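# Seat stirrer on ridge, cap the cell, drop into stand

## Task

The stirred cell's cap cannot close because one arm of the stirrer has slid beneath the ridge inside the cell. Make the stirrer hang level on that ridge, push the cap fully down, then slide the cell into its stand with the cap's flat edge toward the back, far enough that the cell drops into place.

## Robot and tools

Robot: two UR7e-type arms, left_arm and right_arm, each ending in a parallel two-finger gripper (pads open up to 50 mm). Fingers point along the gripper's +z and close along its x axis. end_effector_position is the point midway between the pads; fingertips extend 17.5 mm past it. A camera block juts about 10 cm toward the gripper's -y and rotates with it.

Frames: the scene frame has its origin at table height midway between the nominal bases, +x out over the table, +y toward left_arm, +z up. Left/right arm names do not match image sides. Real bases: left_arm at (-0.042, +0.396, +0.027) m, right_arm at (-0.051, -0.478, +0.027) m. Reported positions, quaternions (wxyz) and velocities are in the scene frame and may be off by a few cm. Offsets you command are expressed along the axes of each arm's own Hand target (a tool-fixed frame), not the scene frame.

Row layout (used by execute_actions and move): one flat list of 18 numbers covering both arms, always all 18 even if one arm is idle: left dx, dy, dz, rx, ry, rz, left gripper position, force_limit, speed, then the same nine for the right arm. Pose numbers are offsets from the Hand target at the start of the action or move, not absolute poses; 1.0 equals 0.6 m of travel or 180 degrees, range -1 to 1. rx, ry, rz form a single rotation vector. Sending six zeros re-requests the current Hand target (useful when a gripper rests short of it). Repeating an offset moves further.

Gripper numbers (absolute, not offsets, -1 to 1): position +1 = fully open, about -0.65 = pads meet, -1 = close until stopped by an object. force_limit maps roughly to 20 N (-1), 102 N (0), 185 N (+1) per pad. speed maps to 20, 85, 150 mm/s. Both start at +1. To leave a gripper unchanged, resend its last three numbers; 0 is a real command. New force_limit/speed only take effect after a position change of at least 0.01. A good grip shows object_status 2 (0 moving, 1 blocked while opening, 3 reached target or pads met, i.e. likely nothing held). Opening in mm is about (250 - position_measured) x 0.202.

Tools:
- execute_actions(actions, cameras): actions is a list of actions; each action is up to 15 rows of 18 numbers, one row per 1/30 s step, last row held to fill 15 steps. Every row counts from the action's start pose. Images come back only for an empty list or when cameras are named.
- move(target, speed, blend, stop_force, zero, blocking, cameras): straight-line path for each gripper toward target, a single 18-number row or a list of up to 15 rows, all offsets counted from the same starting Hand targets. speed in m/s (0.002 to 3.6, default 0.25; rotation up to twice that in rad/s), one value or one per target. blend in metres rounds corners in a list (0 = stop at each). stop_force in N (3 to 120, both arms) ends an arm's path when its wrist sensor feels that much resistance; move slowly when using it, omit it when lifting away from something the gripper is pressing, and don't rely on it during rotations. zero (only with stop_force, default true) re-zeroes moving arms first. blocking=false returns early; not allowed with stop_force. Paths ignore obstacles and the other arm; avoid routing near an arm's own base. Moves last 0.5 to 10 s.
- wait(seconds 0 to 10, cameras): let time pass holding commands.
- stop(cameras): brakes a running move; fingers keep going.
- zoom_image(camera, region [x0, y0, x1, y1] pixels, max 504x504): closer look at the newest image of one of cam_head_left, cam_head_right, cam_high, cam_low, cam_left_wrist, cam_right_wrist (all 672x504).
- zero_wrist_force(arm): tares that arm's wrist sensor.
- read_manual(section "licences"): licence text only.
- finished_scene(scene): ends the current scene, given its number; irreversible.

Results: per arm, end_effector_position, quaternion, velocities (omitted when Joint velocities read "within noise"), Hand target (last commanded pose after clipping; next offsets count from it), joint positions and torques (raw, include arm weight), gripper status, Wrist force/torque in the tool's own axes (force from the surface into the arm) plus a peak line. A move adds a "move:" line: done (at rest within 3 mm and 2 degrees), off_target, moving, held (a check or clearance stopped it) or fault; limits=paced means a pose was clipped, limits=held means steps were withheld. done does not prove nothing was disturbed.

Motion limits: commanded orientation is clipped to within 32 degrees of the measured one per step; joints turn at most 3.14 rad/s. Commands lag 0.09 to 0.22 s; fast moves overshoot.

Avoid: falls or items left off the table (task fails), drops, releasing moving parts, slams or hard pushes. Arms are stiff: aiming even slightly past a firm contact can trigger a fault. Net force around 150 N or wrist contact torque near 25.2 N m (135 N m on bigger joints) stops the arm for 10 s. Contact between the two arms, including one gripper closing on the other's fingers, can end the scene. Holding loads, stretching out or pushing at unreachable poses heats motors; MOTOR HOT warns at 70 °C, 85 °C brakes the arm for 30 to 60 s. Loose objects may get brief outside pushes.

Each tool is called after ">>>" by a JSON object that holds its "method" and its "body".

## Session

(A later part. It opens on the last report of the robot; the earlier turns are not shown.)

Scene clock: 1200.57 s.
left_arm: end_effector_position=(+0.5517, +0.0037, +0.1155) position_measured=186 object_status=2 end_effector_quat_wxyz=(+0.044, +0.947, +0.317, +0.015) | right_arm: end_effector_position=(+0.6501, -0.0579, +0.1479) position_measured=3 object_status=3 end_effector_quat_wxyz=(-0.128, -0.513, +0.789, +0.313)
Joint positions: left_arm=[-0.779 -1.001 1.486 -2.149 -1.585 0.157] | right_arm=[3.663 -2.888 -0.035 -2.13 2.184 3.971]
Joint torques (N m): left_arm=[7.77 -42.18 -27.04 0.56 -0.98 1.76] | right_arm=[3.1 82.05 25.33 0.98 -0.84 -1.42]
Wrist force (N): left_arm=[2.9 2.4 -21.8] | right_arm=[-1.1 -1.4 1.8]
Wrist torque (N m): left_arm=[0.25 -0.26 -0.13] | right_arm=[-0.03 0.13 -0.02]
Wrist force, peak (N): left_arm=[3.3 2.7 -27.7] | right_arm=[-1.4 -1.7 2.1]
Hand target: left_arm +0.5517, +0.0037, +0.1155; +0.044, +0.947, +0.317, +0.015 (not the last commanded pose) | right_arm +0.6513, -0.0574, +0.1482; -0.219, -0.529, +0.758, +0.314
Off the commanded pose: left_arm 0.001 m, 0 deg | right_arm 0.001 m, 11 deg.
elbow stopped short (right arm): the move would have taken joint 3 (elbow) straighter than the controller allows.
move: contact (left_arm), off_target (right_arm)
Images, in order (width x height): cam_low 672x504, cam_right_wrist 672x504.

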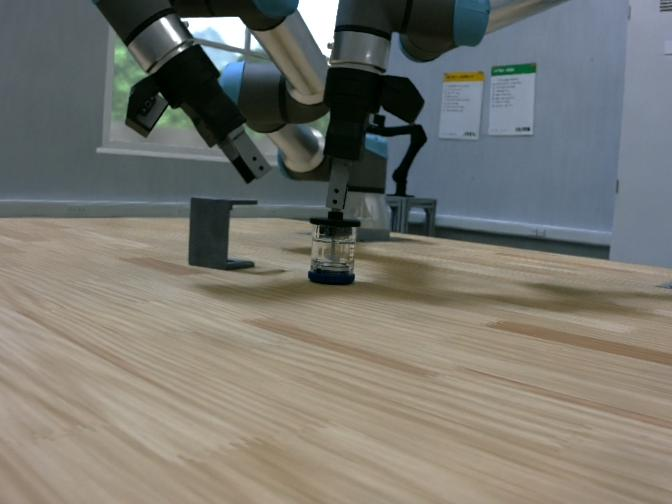

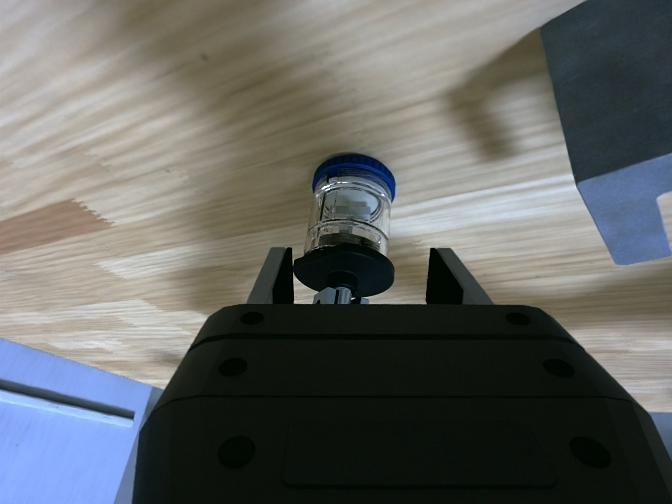

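>>> {"method": "zoom_image", "body": {"camera": "cam_low", "region": [305, 205, 361, 245]}}

>>> {"method": "zoom_image", "body": {"camera": "cam_right_wrist", "region": [290, 220, 400, 310]}}

Scaled by 9.000 from the camera's 672x504 image, which has a finer 960x720 frame.

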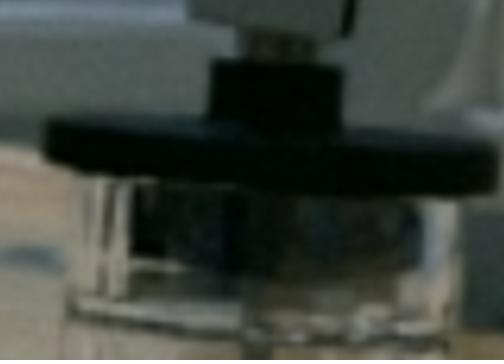

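Scaled by 4.582 from the camera's 672x504 image, which has a finer 960x720 frame.

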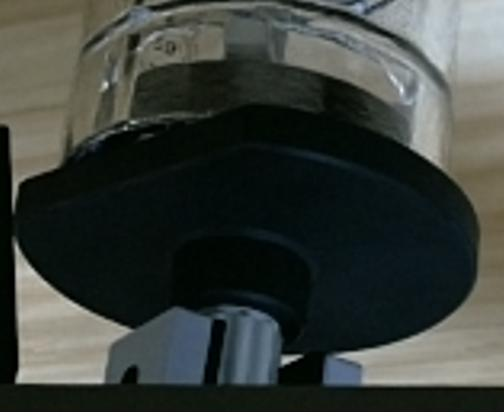

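>>> {"method": "move", "body": {"target": [[0,0,-0.0008,0,0,0,0.175,-0.85,-1,0,0,0,0,0,0,1,0,0]], "cameras": [], "speed": [0.01]}}

>>> {"method": "move", "body": {"target": [[0,0,-0.04,0,0,0,0.175,-0.85,-1,0,0,0,0,0,0,1,0,0],[0,-0.0003,-0.0503,0.0294,0,0,0.175,-0.85,-1,0,0,0,0,0,0,1,0,0],[0,-0.0003,-0.0503,0.0294,0,0,-1,-0.85,0,0,0,0,0,0,0,1,0,0]], "cameras": ["cam_right_wrist","cam_low","cam_left_wrist"], "speed": [0.05,0.05,0.05]}}

>>> {"method": "zoom_image", "body": {"camera": "cam_right_wrist", "region": [280, 150, 440, 310]}}

>>> {"method": "zoom_image", "body": {"camera": "cam_low", "region": [295, 170, 375, 290]}}

>>> {"method": "zoom_image", "body": {"camera": "cam_left_wrist", "region": [260, 100, 480, 330]}}

Scene clock: 1234.83 s.
left_arm: end_effector_position=(+0.5517, +0.0037, +0.1160) position_measured=126 object_status=0 end_effector_quat_wxyz=(+0.044, +0.947, +0.317, +0.015) | right_arm: end_effector_position=(+0.6501, -0.0579, +0.1479) position_measured=3 object_status=3 end_effector_quat_wxyz=(-0.128, -0.513, +0.789, +0.313)
Joint positions: left_arm=[-0.779 -1.002 1.486 -2.148 -1.585 0.157] | right_arm=[3.663 -2.888 -0.035 -2.13 2.184 3.971]
Joint torques (N m): left_arm=[9.64 -56.43 -36.36 -1.3 -0.97 1.8] | right_arm=[2.82 81.33 22.04 3.16 -0.61 -1.24]
Wrist force (N): left_arm=[0.4 0.3 -1.3] | right_arm=[-1.3 -1.4 2.0]
Wrist torque (N m): left_arm=[0.22 -0.12 -0.12] | right_arm=[-0.03 0.15 -0.02]
Wrist force, peak (N): left_arm=[2.7 2.3 -22.1] | right_arm=[-1.2 -1.5 2.3]
Hand target: left_arm +0.5517, +0.0038, +0.1160; +0.044, +0.947, +0.317, +0.015 | right_arm +0.6513, -0.0574, +0.1482; -0.219, -0.529, +0.758, +0.314
Off the commanded pose: left_arm 0.000 m, 0 deg | right_arm 0.001 m, 11 deg.
elbow stopped short (right arm): the move would have taken joint 3 (elbow) straighter than the controller allows.
move: off_target (right_arm)
No camera images: "cameras" was empty.

Scene clock: 1237.67 s.
left_arm: end_effector_position=(+0.5498, +0.0061, +0.1460) position_measured=251 object_status=3 end_effector_quat_wxyz=(+0.001, +0.948, +0.317, +0.001) | right_arm: end_effector_position=(+0.6501, -0.0579, +0.1479) position_measured=3 object_status=3 end_effector_quat_wxyz=(-0.128, -0.513, +0.789, +0.313)
Joint positions: left_arm=[-0.784 -0.999 1.369 -1.942 -1.57 0.153] | right_arm=[3.663 -2.888 -0.035 -2.13 2.184 3.971]
Joint torques (N m): left_arm=[-13.19 -36.71 -37.93 -1.18 1.15 -2.41] | right_arm=[3.46 80.96 18.54 4.79 -0.42 -1.13]
Wrist force (N): left_arm=[0.3 0.0 -0.7] | right_arm=[-1.1 -1.2 1.9]
Wrist torque (N m): left_arm=[0.14 -0.14 0.04] | right_arm=[0.00 0.13 -0.02]
Wrist force, peak (N): left_arm=[0.6 0.6 -1.3] | right_arm=[-1.4 -1.3 2.4]
Hand target: left_arm +0.5498, +0.0061, +0.1460; +0.001, +0.948, +0.317, +0.001 | right_arm +0.6513, -0.0574, +0.1482; -0.219, -0.529, +0.758, +0.314
Off the commanded pose: left_arm 0.000 m, 0 deg | right_arm 0.001 m, 11 deg.
elbow stopped short (right arm): the move would have taken joint 3 (elbow) straighter than the controller allows.
move: off_target (right_arm)
Images, in order (width x height): cam_low 672x504, cam_left_wrist 672x504, cam_right_wrist 672x504.

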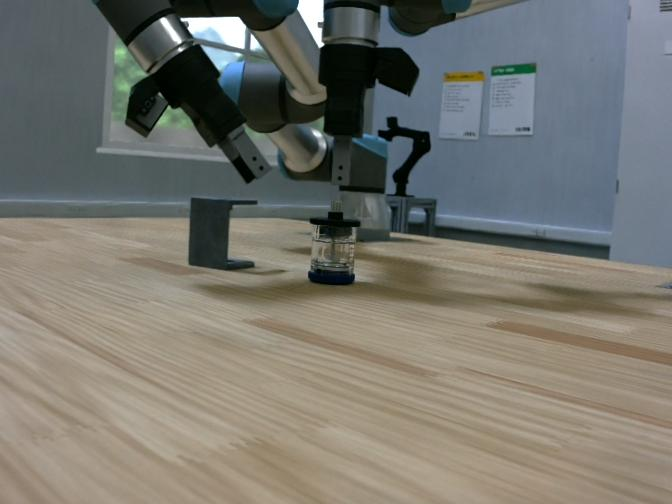

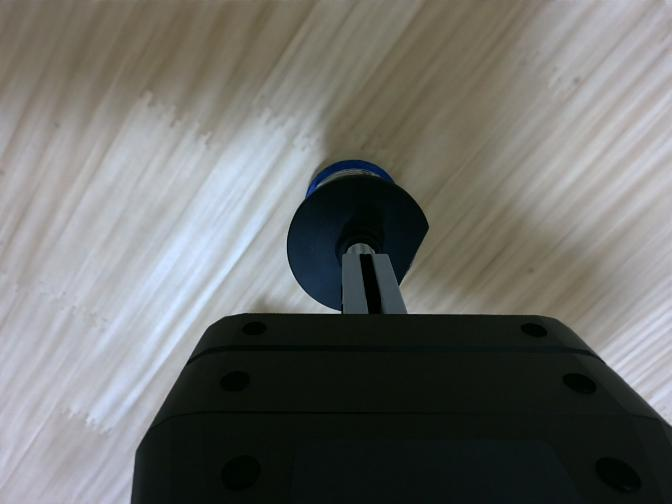

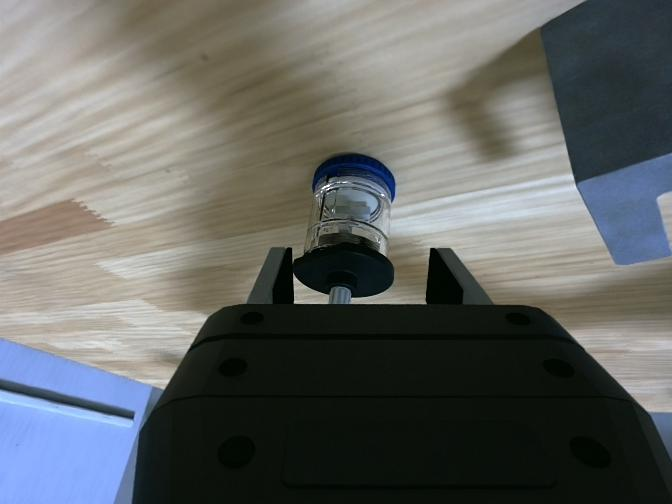

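Scaled by 3.150 from the camera's 672x504 image, which has a finer 960x720 frame.

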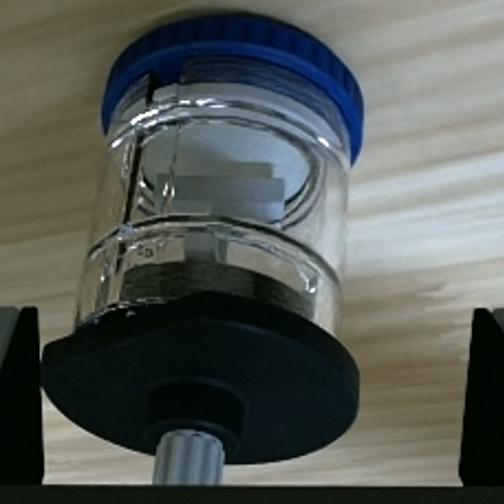

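Scaled by 4.200 from the camera's 672x504 image, which has a finer 960x720 frame.

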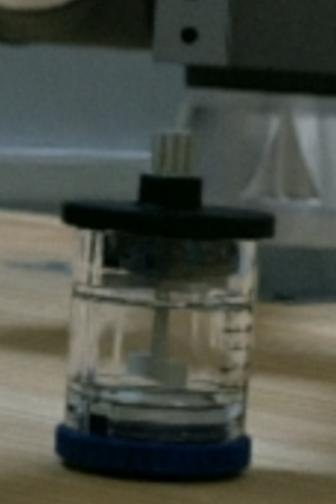

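Scaled by 2.191 from the camera's 672x504 image, which has a finer 960x720 frame.

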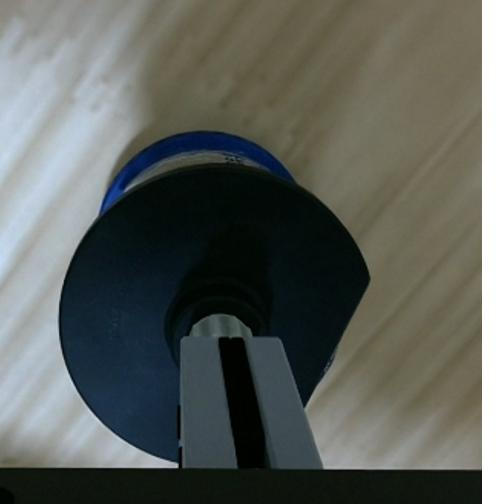

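>>> {"method": "move", "body": {"target": [[0,0.0058,0,0,0,0,-1,-0.85,0,0,0,0,0,0,0,1,0,0],[0,0.0058,0.02,0,0,0,-1,-0.85,0,0,0,0,0,0,0,1,0,0],[0,0.0058,0.045,0,0,0,-1,-0.85,0,0,0,0,0,0,0,1,0,0]], "cameras": ["cam_right_wrist","cam_low"], "speed": [0.04,0.03,0.008], "stop_force": 40}}

>>> {"method": "zoom_image", "body": {"camera": "cam_low", "region": [295, 170, 375, 290]}}

>>> {"method": "zoom_image", "body": {"camera": "cam_right_wrist", "region": [280, 150, 440, 310]}}

Scene clock: 1259.57 s.
left_arm: end_effector_position=(+0.5521, +0.0033, +0.1246) position_measured=251 object_status=3 end_effector_quat_wxyz=(+0.001, +0.948, +0.317, +0.001) | right_arm: end_effector_position=(+0.6501, -0.0579, +0.1479) position_measured=3 object_status=3 end_effector_quat_wxyz=(-0.128, -0.513, +0.789, +0.313)
Joint positions: left_arm=[-0.784 -0.972 1.383 -1.984 -1.57 0.152] | right_arm=[3.663 -2.888 -0.035 -2.13 2.184 3.971]
Joint torques (N m): left_arm=[-12.28 -31.06 -21.91 -0.12 0.23 -2.16] | right_arm=[3.6 80.53 18.14 4.57 0.2 -1.07]
Wrist force (N): left_arm=[-1.2 -6.1 -40.0] | right_arm=[-1.1 -1.4 2.0]
Wrist torque (N m): left_arm=[0.35 -0.14 0.06] | right_arm=[-0.03 0.12 -0.02]
Wrist force, peak (N): left_arm=[-1.6 -8.0 -54.4] | right_arm=[-1.4 -1.5 2.2]
Hand target: left_arm +0.5521, +0.0032, +0.1246; +0.001, +0.948, +0.317, +0.001 (not the last commanded pose) | right_arm +0.6513, -0.0574, +0.1482; -0.219, -0.529, +0.758, +0.314
Off the commanded pose: left_arm 0.006 m, 0 deg | right_arm 0.001 m, 11 deg.
elbow stopped short (right arm): the move would have taken joint 3 (elbow) straighter than the controller allows.
move: contact (left_arm), off_target (right_arm); path passed 2 of 3 targets
Images, in order (width x height): cam_low 672x504, cam_right_wrist 672x504.

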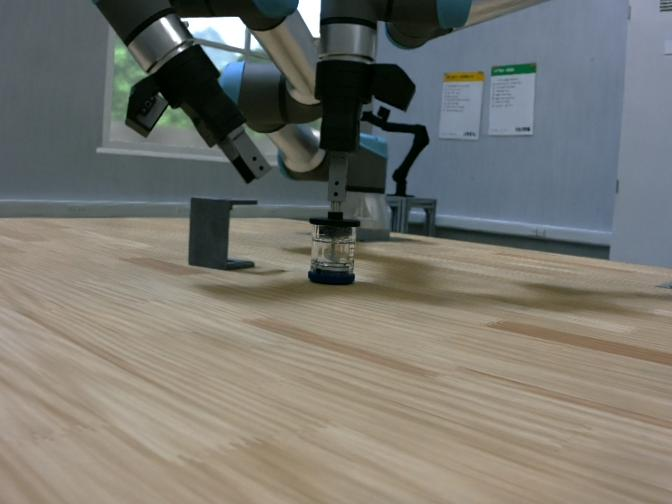

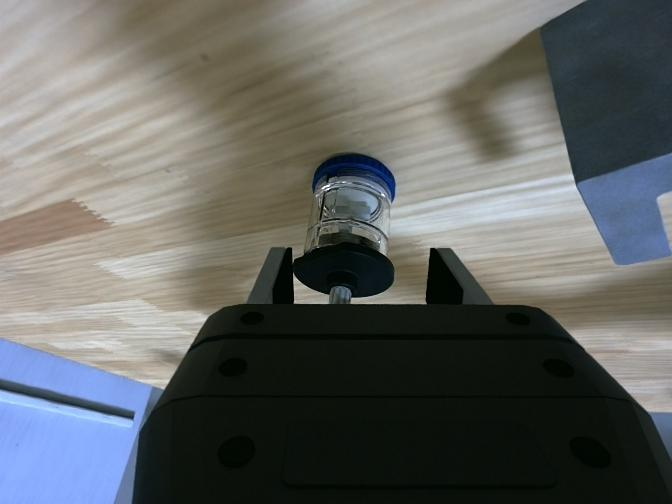

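Scaled by 4.200 from the camera's 672x504 image, which has a finer 960x720 frame.

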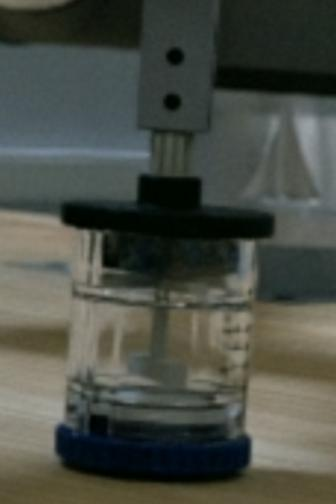

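Scaled by 3.150 from the camera's 672x504 image, which has a finer 960x720 frame.

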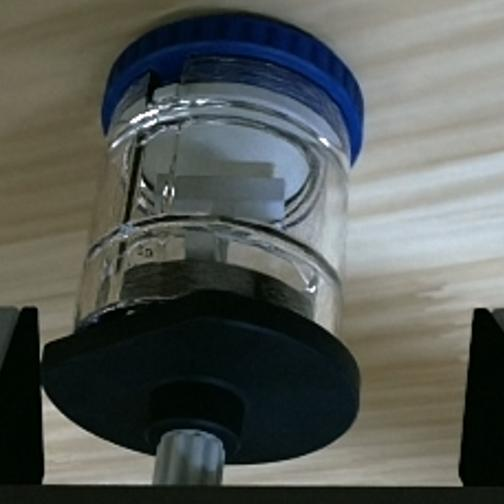

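>>> {"method": "move", "body": {"target": [[0,0,-0.02,0,0,0,-1,-0.85,0,0,0,0,0,0,0,1,0,0]], "cameras": [], "speed": [0.04]}}

>>> {"method": "move", "body": {"target": [[0,0,0,0,0,0,0.3,-0.85,0,0,0,0,0,0,0,1,0,0]], "cameras": ["cam_left_wrist"], "speed": [0.04]}}

>>> {"method": "zoom_image", "body": {"camera": "cam_left_wrist", "region": [260, 100, 480, 330]}}

Scene clock: 1269.90 s.
left_arm: end_effector_position=(+0.5520, +0.0033, +0.1365) position_measured=251 object_status=3 end_effector_quat_wxyz=(+0.001, +0.948, +0.317, +0.001) | right_arm: end_effector_position=(+0.6501, -0.0579, +0.1479) position_measured=3 object_status=3 end_effector_quat_wxyz=(-0.128, -0.513, +0.789, +0.313)
Joint positions: left_arm=[-0.784 -0.983 1.369 -1.959 -1.57 0.152] | right_arm=[3.663 -2.888 -0.035 -2.13 2.184 3.971]
Joint torques (N m): left_arm=[-13.45 -58.04 -38.14 -1.03 0.5 -2.34] | right_arm=[3.7 81.45 16.55 4.61 0.16 -0.99]
Wrist force (N): left_arm=[0.3 0.1 -0.8] | right_arm=[-1.1 -1.1 1.9]
Wrist torque (N m): left_arm=[0.11 -0.11 0.05] | right_arm=[0.03 0.13 -0.03]
Wrist force, peak (N): left_arm=[-1.0 -6.3 -40.1] | right_arm=[-1.6 -1.3 2.6]
Hand target: left_arm +0.5520, +0.0033, +0.1366; +0.001, +0.948, +0.317, +0.001 | right_arm +0.6513, -0.0574, +0.1482; -0.219, -0.529, +0.758, +0.314
Off the commanded pose: left_arm 0.000 m, 0 deg | right_arm 0.001 m, 11 deg.
elbow stopped short (right arm): the move would have taken joint 3 (elbow) straighter than the controller allows.
move: off_target (right_arm)
No camera images: "cameras" was empty.

Scene clock: 1270.50 s.
left_arm: end_effector_position=(+0.5520, +0.0033, +0.1366) position_measured=107 object_status=3 end_effector_quat_wxyz=(+0.001, +0.948, +0.317, +0.001) | right_arm: end_effector_position=(+0.6501, -0.0579, +0.1479) position_measured=3 object_status=3 end_effector_quat_wxyz=(-0.128, -0.513, +0.789, +0.313)
Joint positions: left_arm=[-0.784 -0.983 1.369 -1.958 -1.57 0.152] | right_arm=[3.663 -2.888 -0.035 -2.13 2.184 3.971]
Joint torques (N m): left_arm=[-13.12 -56.95 -37.59 -1.25 0.53 -2.38] | right_arm=[3.41 82.33 17.15 4.59 0.42 -0.89]
Wrist force (N): left_arm=[0.2 0.3 -0.8] | right_arm=[-1.5 -1.1 2.1]
Wrist torque (N m): left_arm=[0.14 -0.10 0.05] | right_arm=[0.03 0.18 -0.03]
Wrist force, peak (N): left_arm=[0.3 0.3 -1.1] | right_arm=[-1.2 -1.5 2.3]
Hand target: left_arm +0.5520, +0.0033, +0.1366; +0.001, +0.948, +0.317, +0.001 | right_arm +0.6513, -0.0574, +0.1482; -0.219, -0.529, +0.758, +0.314
Off the commanded pose: left_arm 0.000 m, 0 deg | right_arm 0.001 m, 11 deg.
elbow stopped short (right arm): the move would have taken joint 3 (elbow) straighter than the controller allows.
move: off_target (right_arm)
Images, in order (width x height): cam_left_wrist 672x504.

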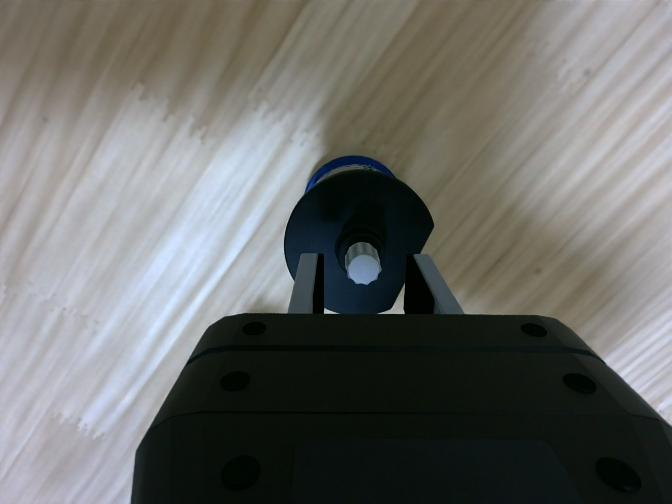

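Scaled by 2.191 from the camera's 672x504 image, which has a finer 960x720 frame.

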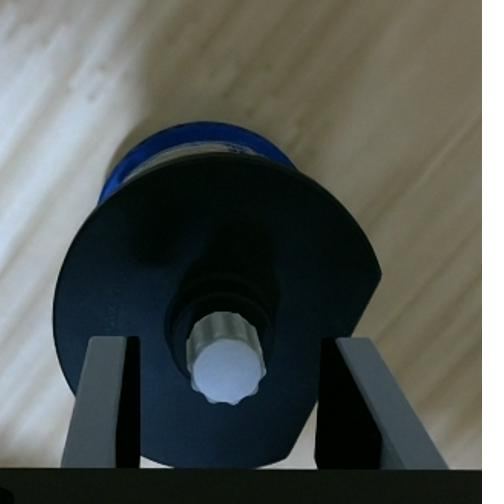

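>>> {"method": "move", "body": {"target": [[0.0018,0,0,0,0,0,0.3,-0.85,0,0,0,0,0,0,0,1,0,0],[0.0018,0,0.0427,0,0,0,0.3,-0.85,0,0,0,0,0,0,0,1,0,0]], "cameras": ["cam_low"], "speed": [0.04,0.03], "stop_force": 6}}

>>> {"method": "zoom_image", "body": {"camera": "cam_low", "region": [295, 170, 375, 290]}}

Scene clock: 1292.73 s.
left_arm: end_effector_position=(+0.5530, +0.0039, +0.1110) position_measured=107 object_status=3 end_effector_quat_wxyz=(+0.001, +0.948, +0.317, +0.001) | right_arm: end_effector_position=(+0.6501, -0.0579, +0.1479) position_measured=3 object_status=3 end_effector_quat_wxyz=(-0.128, -0.513, +0.789, +0.313)
Joint positions: left_arm=[-0.783 -0.958 1.397 -2.013 -1.57 0.153] | right_arm=[3.663 -2.888 -0.035 -2.13 2.184 3.971]
Joint torques (N m): left_arm=[13.21 -37.55 -12.99 -4.64 -0.13 1.82] | right_arm=[3.31 80.81 17.92 4.45 0.88 -0.9]
Wrist force (N): left_arm=[0.4 0.4 -1.1] | right_arm=[-1.1 -1.1 2.0]
Wrist torque (N m): left_arm=[0.17 -0.14 -0.09] | right_arm=[0.02 0.12 -0.03]
Wrist force, peak (N): left_arm=[0.4 0.6 -1.5] | right_arm=[-1.4 -1.5 2.2]
Hand target: left_arm +0.5530, +0.0039, +0.1110; +0.001, +0.948, +0.317, +0.001 | right_arm +0.6513, -0.0574, +0.1482; -0.219, -0.529, +0.758, +0.314
Off the commanded pose: left_arm 0.000 m, 0 deg | right_arm 0.001 m, 11 deg.
elbow stopped short (right arm): the move would have taken joint 3 (elbow) straighter than the controller allows.
move: off_target (right_arm)
Images, in order (width x height): cam_low 672x504.

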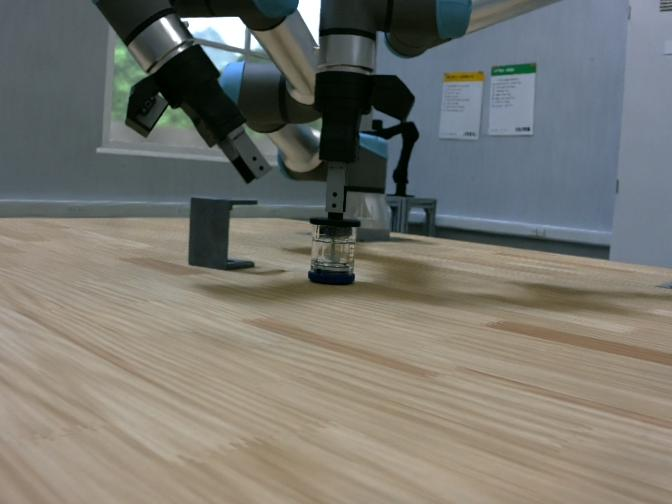

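Scaled by 4.200 from the camera's 672x504 image, which has a finer 960x720 frame.

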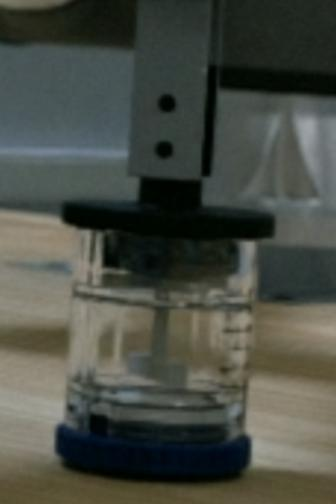

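>>> {"method": "move", "body": {"target": [[0,0,0,0,0,0,0.3,-0.85,0,0.5075,-0.0073,-0.1773,0.0493,-0.2488,0.2976,1,0,0]], "cameras": ["cam_right_wrist"], "speed": [0.2]}}

>>> {"method": "move", "body": {"target": [[0,0,0,0,0,0,-1,-0.7,-1,0,0,0,0,0,0,1,0,0],[0,0,-0.0167,0,0,0,-1,-0.7,-1,0,0,0,0,0,0,1,0,0]], "cameras": ["cam_low"], "speed": [0.02,0.02]}}

>>> {"method": "zoom_image", "body": {"camera": "cam_low", "region": [295, 170, 375, 290]}}

Scene clock: 1322.73 s.
left_arm: end_effector_position=(+0.5530, +0.0039, +0.1110) position_measured=107 object_status=3 end_effector_quat_wxyz=(+0.001, +0.948, +0.317, +0.001) | right_arm: end_effector_position=(+0.6198, -0.3702, +0.2202) position_measured=3 object_status=3 end_effector_quat_wxyz=(+0.000, -0.001, +0.954, +0.299)
Joint positions: left_arm=[-0.783 -0.958 1.397 -2.013 -1.57 0.153] | right_arm=[3.283 -2.047 -1.47 -1.099 2.172 4.88]
Joint torques (N m): left_arm=[13 -37.94 -13.56 -4.67 -0.77 1.8] | right_arm=[-8.44 58.43 13.74 6.04 -1.12 1.5]
Wrist force (N): left_arm=[0.3 0.1 -1.3] | right_arm=[-1.2 -1.2 2.0]
Wrist torque (N m): left_arm=[0.12 -0.12 -0.10] | right_arm=[0.00 0.10 -0.15]
Wrist force, peak (N): left_arm=[0.5 0.3 -1.6] | right_arm=[-2.2 -1.1 2.8]
Hand target: left_arm +0.5530, +0.0039, +0.1110; +0.001, +0.948, +0.317, +0.001 | right_arm +0.6198, -0.3703, +0.2202; +0.000, -0.001, +0.954, +0.299
Off the commanded pose: left_arm 0.000 m, 0 deg | right_arm 0.000 m, 0 deg.
move: done
Images, in order (width x height): cam_right_wrist 672x504.

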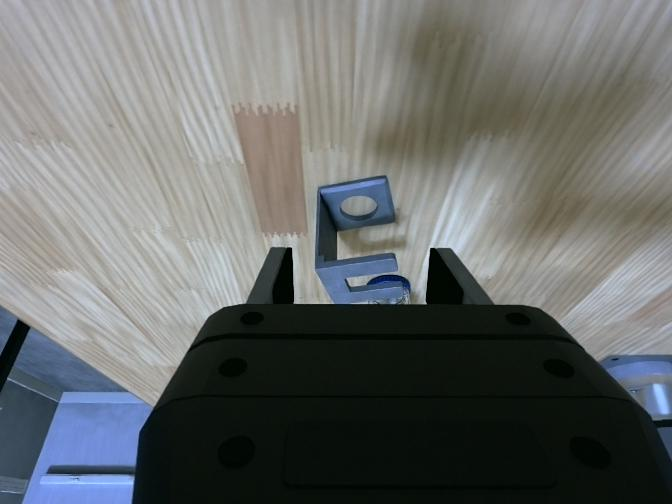

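Scene clock: 1324.63 s.
left_arm: end_effector_position=(+0.5529, +0.0039, +0.1209) position_measured=186 object_status=2 end_effector_quat_wxyz=(+0.001, +0.948, +0.317, +0.001) | right_arm: end_effector_position=(+0.6198, -0.3703, +0.2202) position_measured=3 object_status=3 end_effector_quat_wxyz=(+0.000, -0.001, +0.954, +0.299)
Joint positions: left_arm=[-0.783 -0.967 1.386 -1.992 -1.57 0.153] | right_arm=[3.283 -2.047 -1.47 -1.099 2.172 4.88]
Joint torques (N m): left_arm=[5.1 -58.93 -37.54 -1.43 0.74 1.19] | right_arm=[-6.84 56.41 14.81 5.98 -1.14 1.21]
Wrist force (N): left_arm=[0.3 0.2 0.9] | right_arm=[-1.3 -1.0 1.6]
Wrist torque (N m): left_arm=[0.12 -0.11 -0.09] | right_arm=[0.03 0.11 -0.15]
Wrist force, peak (N): left_arm=[-3.5 -0.1 -17.7] | right_arm=[-1.5 -1.5 2.0]
Hand target: left_arm +0.5529, +0.0039, +0.1211; +0.001, +0.948, +0.317, +0.001 | right_arm +0.6198, -0.3703, +0.2202; +0.000, -0.001, +0.954, +0.299
Off the commanded pose: left_arm 0.000 m, 0 deg | right_arm 0.000 m, 0 deg.
move: done
Images, in order (width x height): cam_low 672x504.

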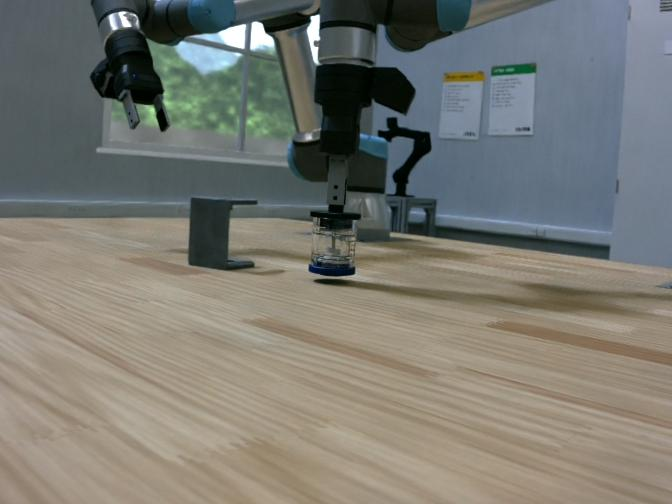

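Scaled by 4.200 from the camera's 672x504 image, which has a finer 960x720 frame.

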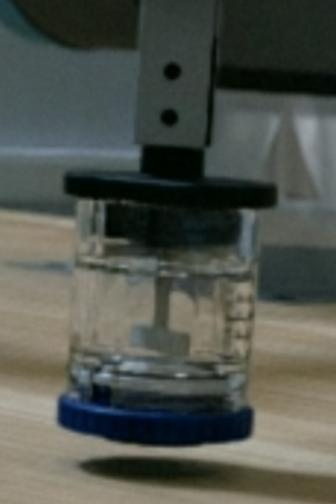

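>>> {"method": "wait", "body": {"seconds": 0, "cameras": ["cam_right_wrist","cam_left_wrist","cam_low","cam_high"]}}

>>> {"method": "zoom_image", "body": {"camera": "cam_right_wrist", "region": [290, 160, 420, 310]}}

>>> {"method": "zoom_image", "body": {"camera": "cam_low", "region": [180, 180, 270, 290]}}

>>> {"method": "zoom_image", "body": {"camera": "cam_high", "region": [290, 260, 430, 390]}}

Scene clock: 1334.63 s.
left_arm: end_effector_position=(+0.5529, +0.0039, +0.1211) position_measured=186 object_status=2 end_effector_quat_wxyz=(+0.001, +0.948, +0.317, +0.001) | right_arm: end_effector_position=(+0.6198, -0.3703, +0.2202) position_measured=3 object_status=3 end_effector_quat_wxyz=(+0.000, -0.001, +0.954, +0.299)
Joint positions: left_arm=[-0.783 -0.968 1.386 -1.991 -1.57 0.153] | right_arm=[3.283 -2.047 -1.47 -1.099 2.172 4.88]
Joint torques (N m): left_arm=[-13.14 -58.52 -38.16 -1.46 0.05 -1.27] | right_arm=[-7.39 56.26 14.34 6.2 -1.17 1.27]
Wrist force (N): left_arm=[0.5 0.3 1.0] | right_arm=[-1.3 -1.2 2.0]
Wrist torque (N m): left_arm=[0.12 -0.13 -0.09] | right_arm=[0.00 0.10 -0.15]
Wrist force, peak (N): left_arm=[0.4 0.7 1.2] | right_arm=[-1.5 -1.2 2.4]
Hand target: left_arm +0.5529, +0.0039, +0.1211; +0.001, +0.948, +0.317, +0.001 | right_arm +0.6198, -0.3703, +0.2202; +0.000, -0.001, +0.954, +0.299
Tool commands: left_gripper/position=-1.0 left_gripper/force_limit=-0.7 left_gripper/speed=-1.0 right_gripper/position=+1.0 right_gripper/force_limit=+0.0 right_gripper/speed=+0.0
Off the commanded pose: left_arm 0.000 m, 0 deg | right_arm 0.000 m, 0 deg.
Images, in order (width x height): cam_high 672x504, cam_low 672x504, cam_left_wrist 672x504, cam_right_wrist 672x504.

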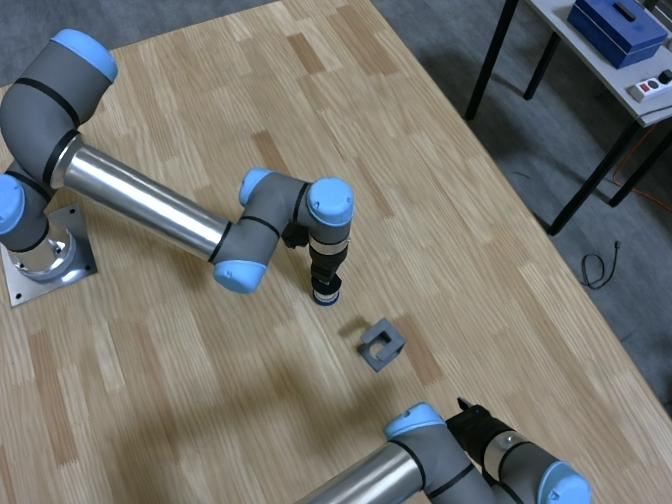

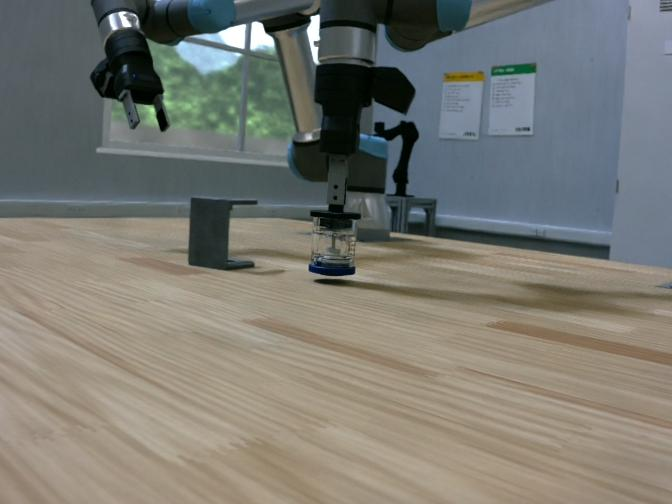

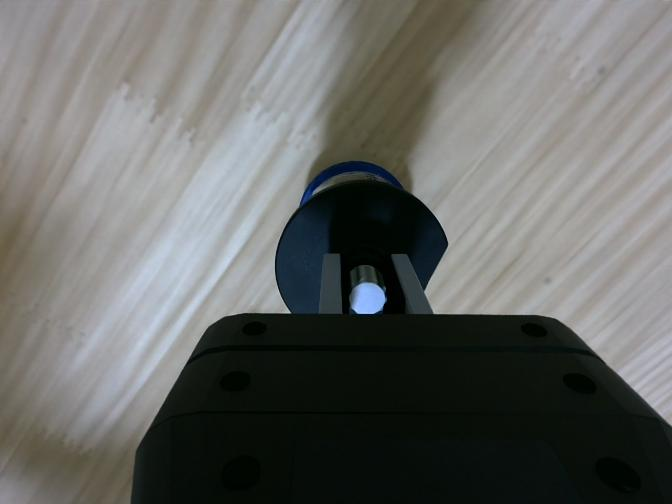

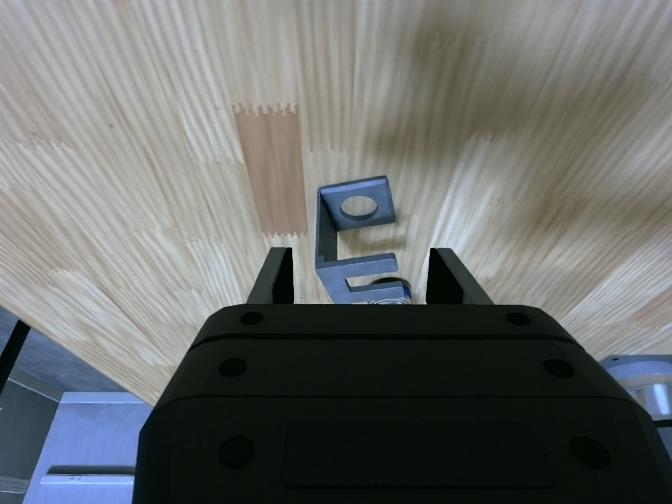

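Scaled by 3.360 from the camera's 672x504 image, which has a finer 960x720 frame.

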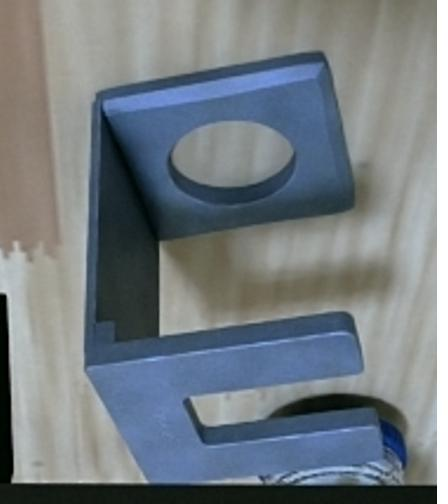

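Scaled by 4.582 from the camera's 672x504 image, which has a finer 960x720 frame.

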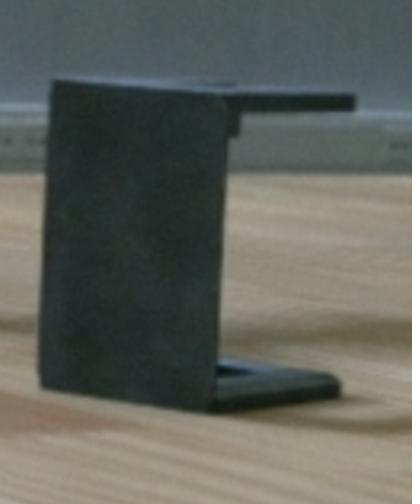

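Scaled by 3.600 from the camera's 672x504 image, which has a finer 960x720 frame.

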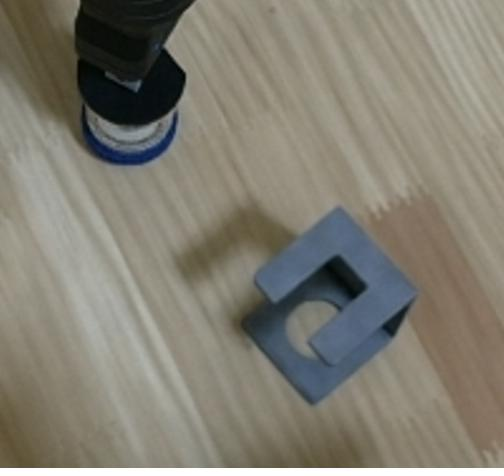

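>>> {"method": "zoom_image", "body": {"camera": "cam_low", "region": [300, 235, 365, 290]}}

Scaled by 7.754 from the camera's 672x504 image, which has a finer 960x720 frame.

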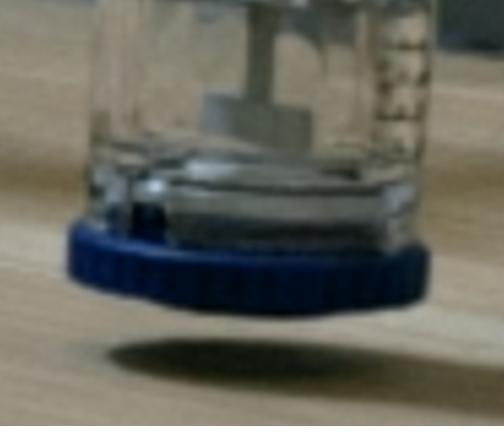

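>>> {"method": "move", "body": {"target": [[-0.2715,0.2084,0,0,0,0,-1,-0.7,-1,0,0,0,0,0,0,1,0,0]], "cameras": ["cam_right_wrist","cam_left_wrist","cam_low","cam_high"], "speed": [0.1]}}

>>> {"method": "zoom_image", "body": {"camera": "cam_right_wrist", "region": [290, 160, 470, 310]}}

>>> {"method": "zoom_image", "body": {"camera": "cam_left_wrist", "region": [260, 100, 672, 330]}}

>>> {"method": "zoom_image", "body": {"camera": "cam_low", "region": [180, 150, 360, 290]}}

Scene clock: 1422.43 s.
left_arm: end_effector_position=(+0.4982, -0.1939, +0.1212) position_measured=186 object_status=2 end_effector_quat_wxyz=(+0.001, +0.948, +0.317, +0.001) | right_arm: end_effector_position=(+0.6198, -0.3703, +0.2202) position_measured=3 object_status=3 end_effector_quat_wxyz=(+0.000, -0.001, +0.954, +0.299)
Joint positions: left_arm=[-1.009 -0.756 1.016 -1.833 -1.57 -0.073] | right_arm=[3.283 -2.047 -1.47 -1.099 2.172 4.88]
Joint torques (N m): left_arm=[-13.12 -46.21 -39.89 -1.18 0.47 -2.45] | right_arm=[-6.93 56.67 13.62 6.04 -1.13 1.32]
Wrist force (N): left_arm=[-0.3 0.5 1.3] | right_arm=[-1.4 -1.0 1.7]
Wrist torque (N m): left_arm=[0.23 -0.03 0.08] | right_arm=[0.02 0.14 -0.15]
Wrist force, peak (N): left_arm=[-1.4 1.1 1.2] | right_arm=[-1.2 -1.2 2.3]
Hand target: left_arm +0.4982, -0.1940, +0.1212; +0.001, +0.948, +0.317, +0.001 | right_arm +0.6198, -0.3703, +0.2202; +0.000, -0.001, +0.954, +0.299
Off the commanded pose: left_arm 0.000 m, 0 deg | right_arm 0.000 m, 0 deg.
move: done
Images, in order (width x height): cam_high 672x504, cam_low 672x504, cam_left_wrist 672x504, cam_right_wrist 672x504.

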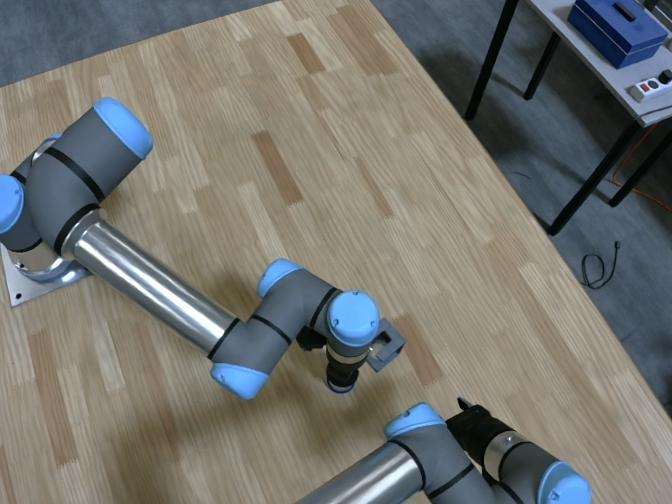

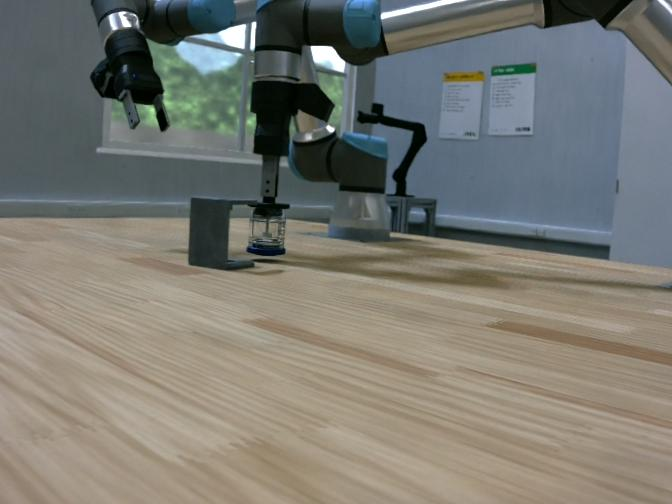

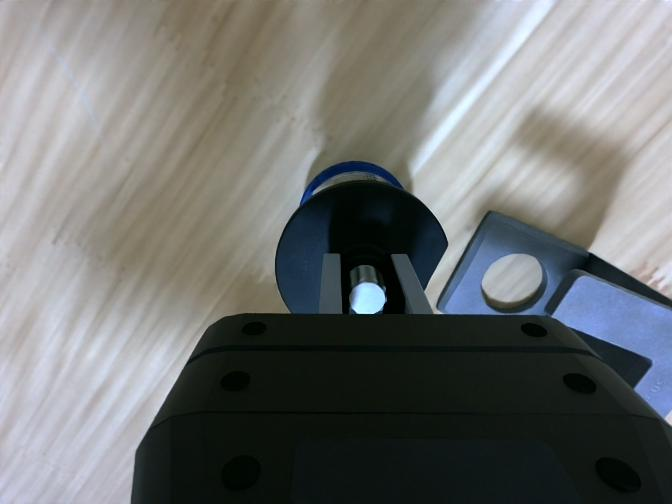

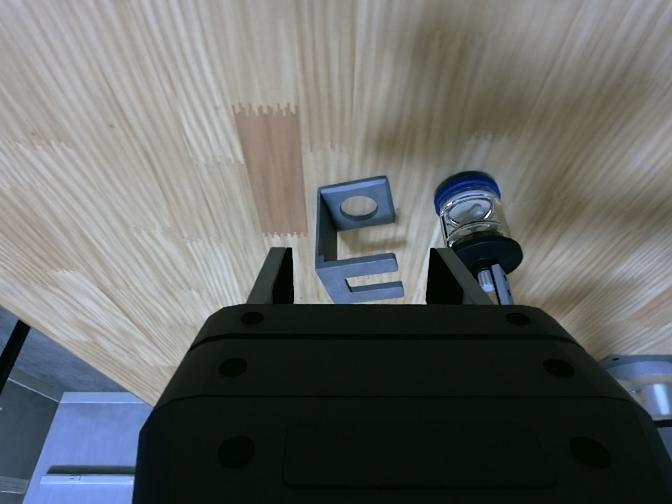

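Scaled by 2.800 from the camera's 672x504 image, which has a finer 960x720 frame.

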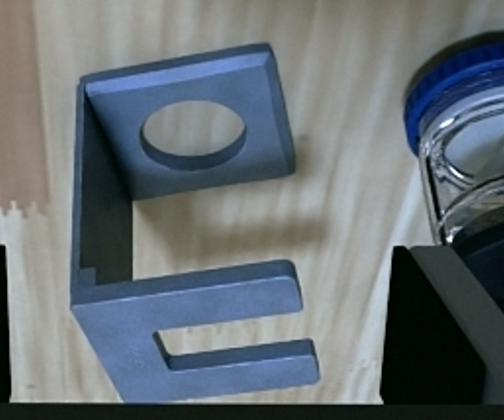

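Scaled by 1.223 from the camera's 672x504 image, which has a finer 960x720 frame.

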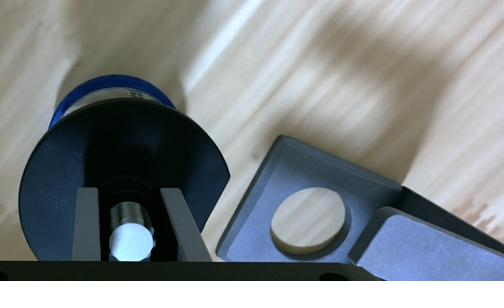

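Scaled by 2.800 from the camera's 672x504 image, which has a finer 960x720 frame.

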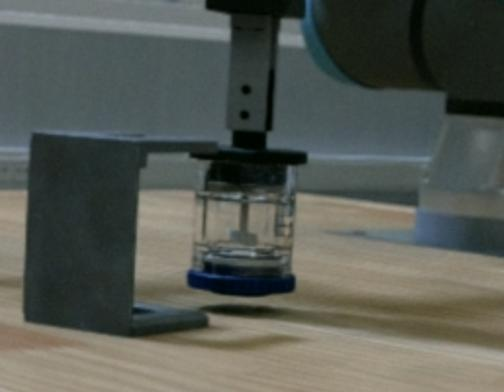

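>>> {"method": "zoom_image", "body": {"camera": "cam_left_wrist", "region": [430, 190, 600, 320]}}

>>> {"method": "zoom_image", "body": {"camera": "cam_left_wrist", "region": [540, 230, 672, 420]}}

>>> {"method": "zoom_image", "body": {"camera": "cam_left_wrist", "region": [270, 150, 460, 320]}}

>>> {"method": "zoom_image", "body": {"camera": "cam_right_wrist", "region": [420, 150, 540, 310]}}

Scaled by 2.965 from the camera's 672x504 image, which has a finer 960x720 frame.

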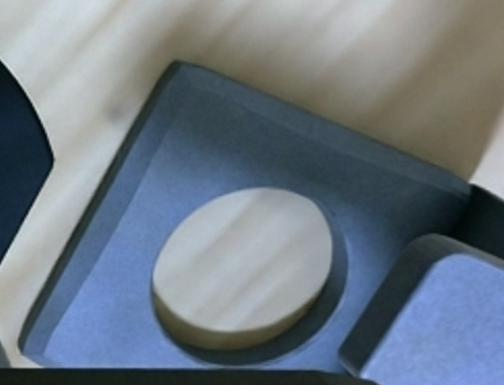

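Scaled by 2.653 from the camera's 672x504 image, which has a finer 960x720 frame.

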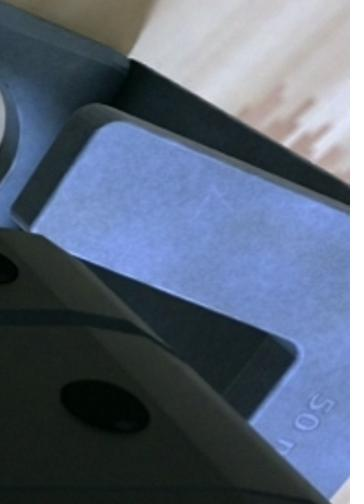

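Scaled by 2.653 from the camera's 672x504 image, which has a finer 960x720 frame.

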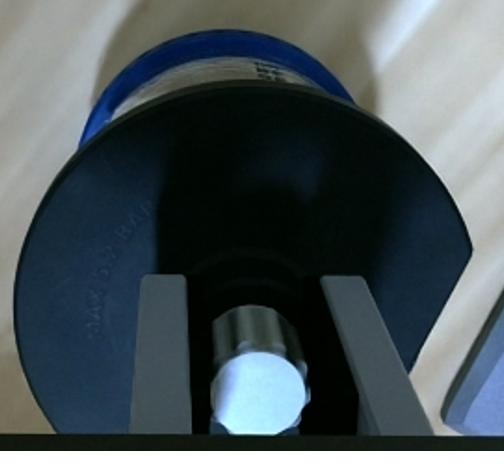

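Scaled by 3.150 from the camera's 672x504 image, which has a finer 960x720 frame.

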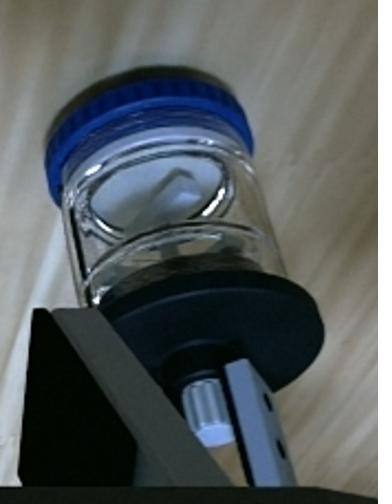

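>>> {"method": "move", "body": {"target": [[0,0,0.0117,0,0,0,-1,-0.7,-1,0,0,0,0,0,0,1,0,0],[0,0,0.0217,0,0,0,-1,-0.7,-1,0,0,0,0,0,0,1,0,0]], "cameras": ["cam_low"], "speed": [0.03,0.006], "stop_force": 4}}

Scene clock: 1479.47 s.
left_arm: end_effector_position=(+0.4982, -0.1940, +0.1116) position_measured=186 object_status=2 end_effector_quat_wxyz=(+0.001, +0.948, +0.317, +0.001) | right_arm: end_effector_position=(+0.6198, -0.3703, +0.2202) position_measured=3 object_status=3 end_effector_quat_wxyz=(+0.000, -0.001, +0.954, +0.299)
Joint positions: left_arm=[-1.009 -0.749 1.028 -1.852 -1.57 -0.073] | right_arm=[3.283 -2.047 -1.47 -1.099 2.172 4.88]
Joint torques (N m): left_arm=[-11.12 -61.13 -37.23 -1.78 -0.74 -1.72] | right_arm=[-6.15 57.78 13.32 5.91 -1.12 1.33]
Wrist force (N): left_arm=[0.2 -0.3 -3.6] | right_arm=[-1.1 -1.2 1.9]
Wrist torque (N m): left_arm=[0.23 -0.01 0.08] | right_arm=[0.00 0.09 -0.15]
Wrist force, peak (N): left_arm=[0.8 -1.6 -13.7] | right_arm=[-1.4 -1.2 2.3]
Hand target: left_arm +0.4982, -0.1940, +0.1116; +0.001, +0.948, +0.317, +0.001 (not the last commanded pose) | right_arm +0.6198, -0.3703, +0.2202; +0.000, -0.001, +0.954, +0.299
Off the commanded pose: left_arm 0.003 m, 0 deg | right_arm 0.000 m, 0 deg.
move: contact (left_arm); path passed 1 of 2 targets
Images, in order (width x height): cam_low 672x504.

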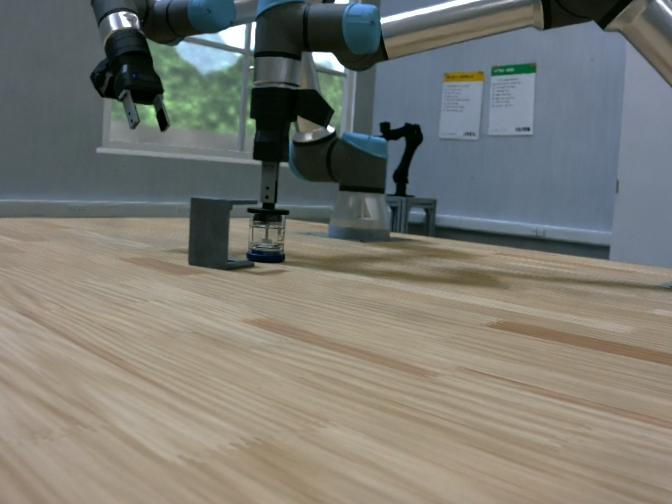

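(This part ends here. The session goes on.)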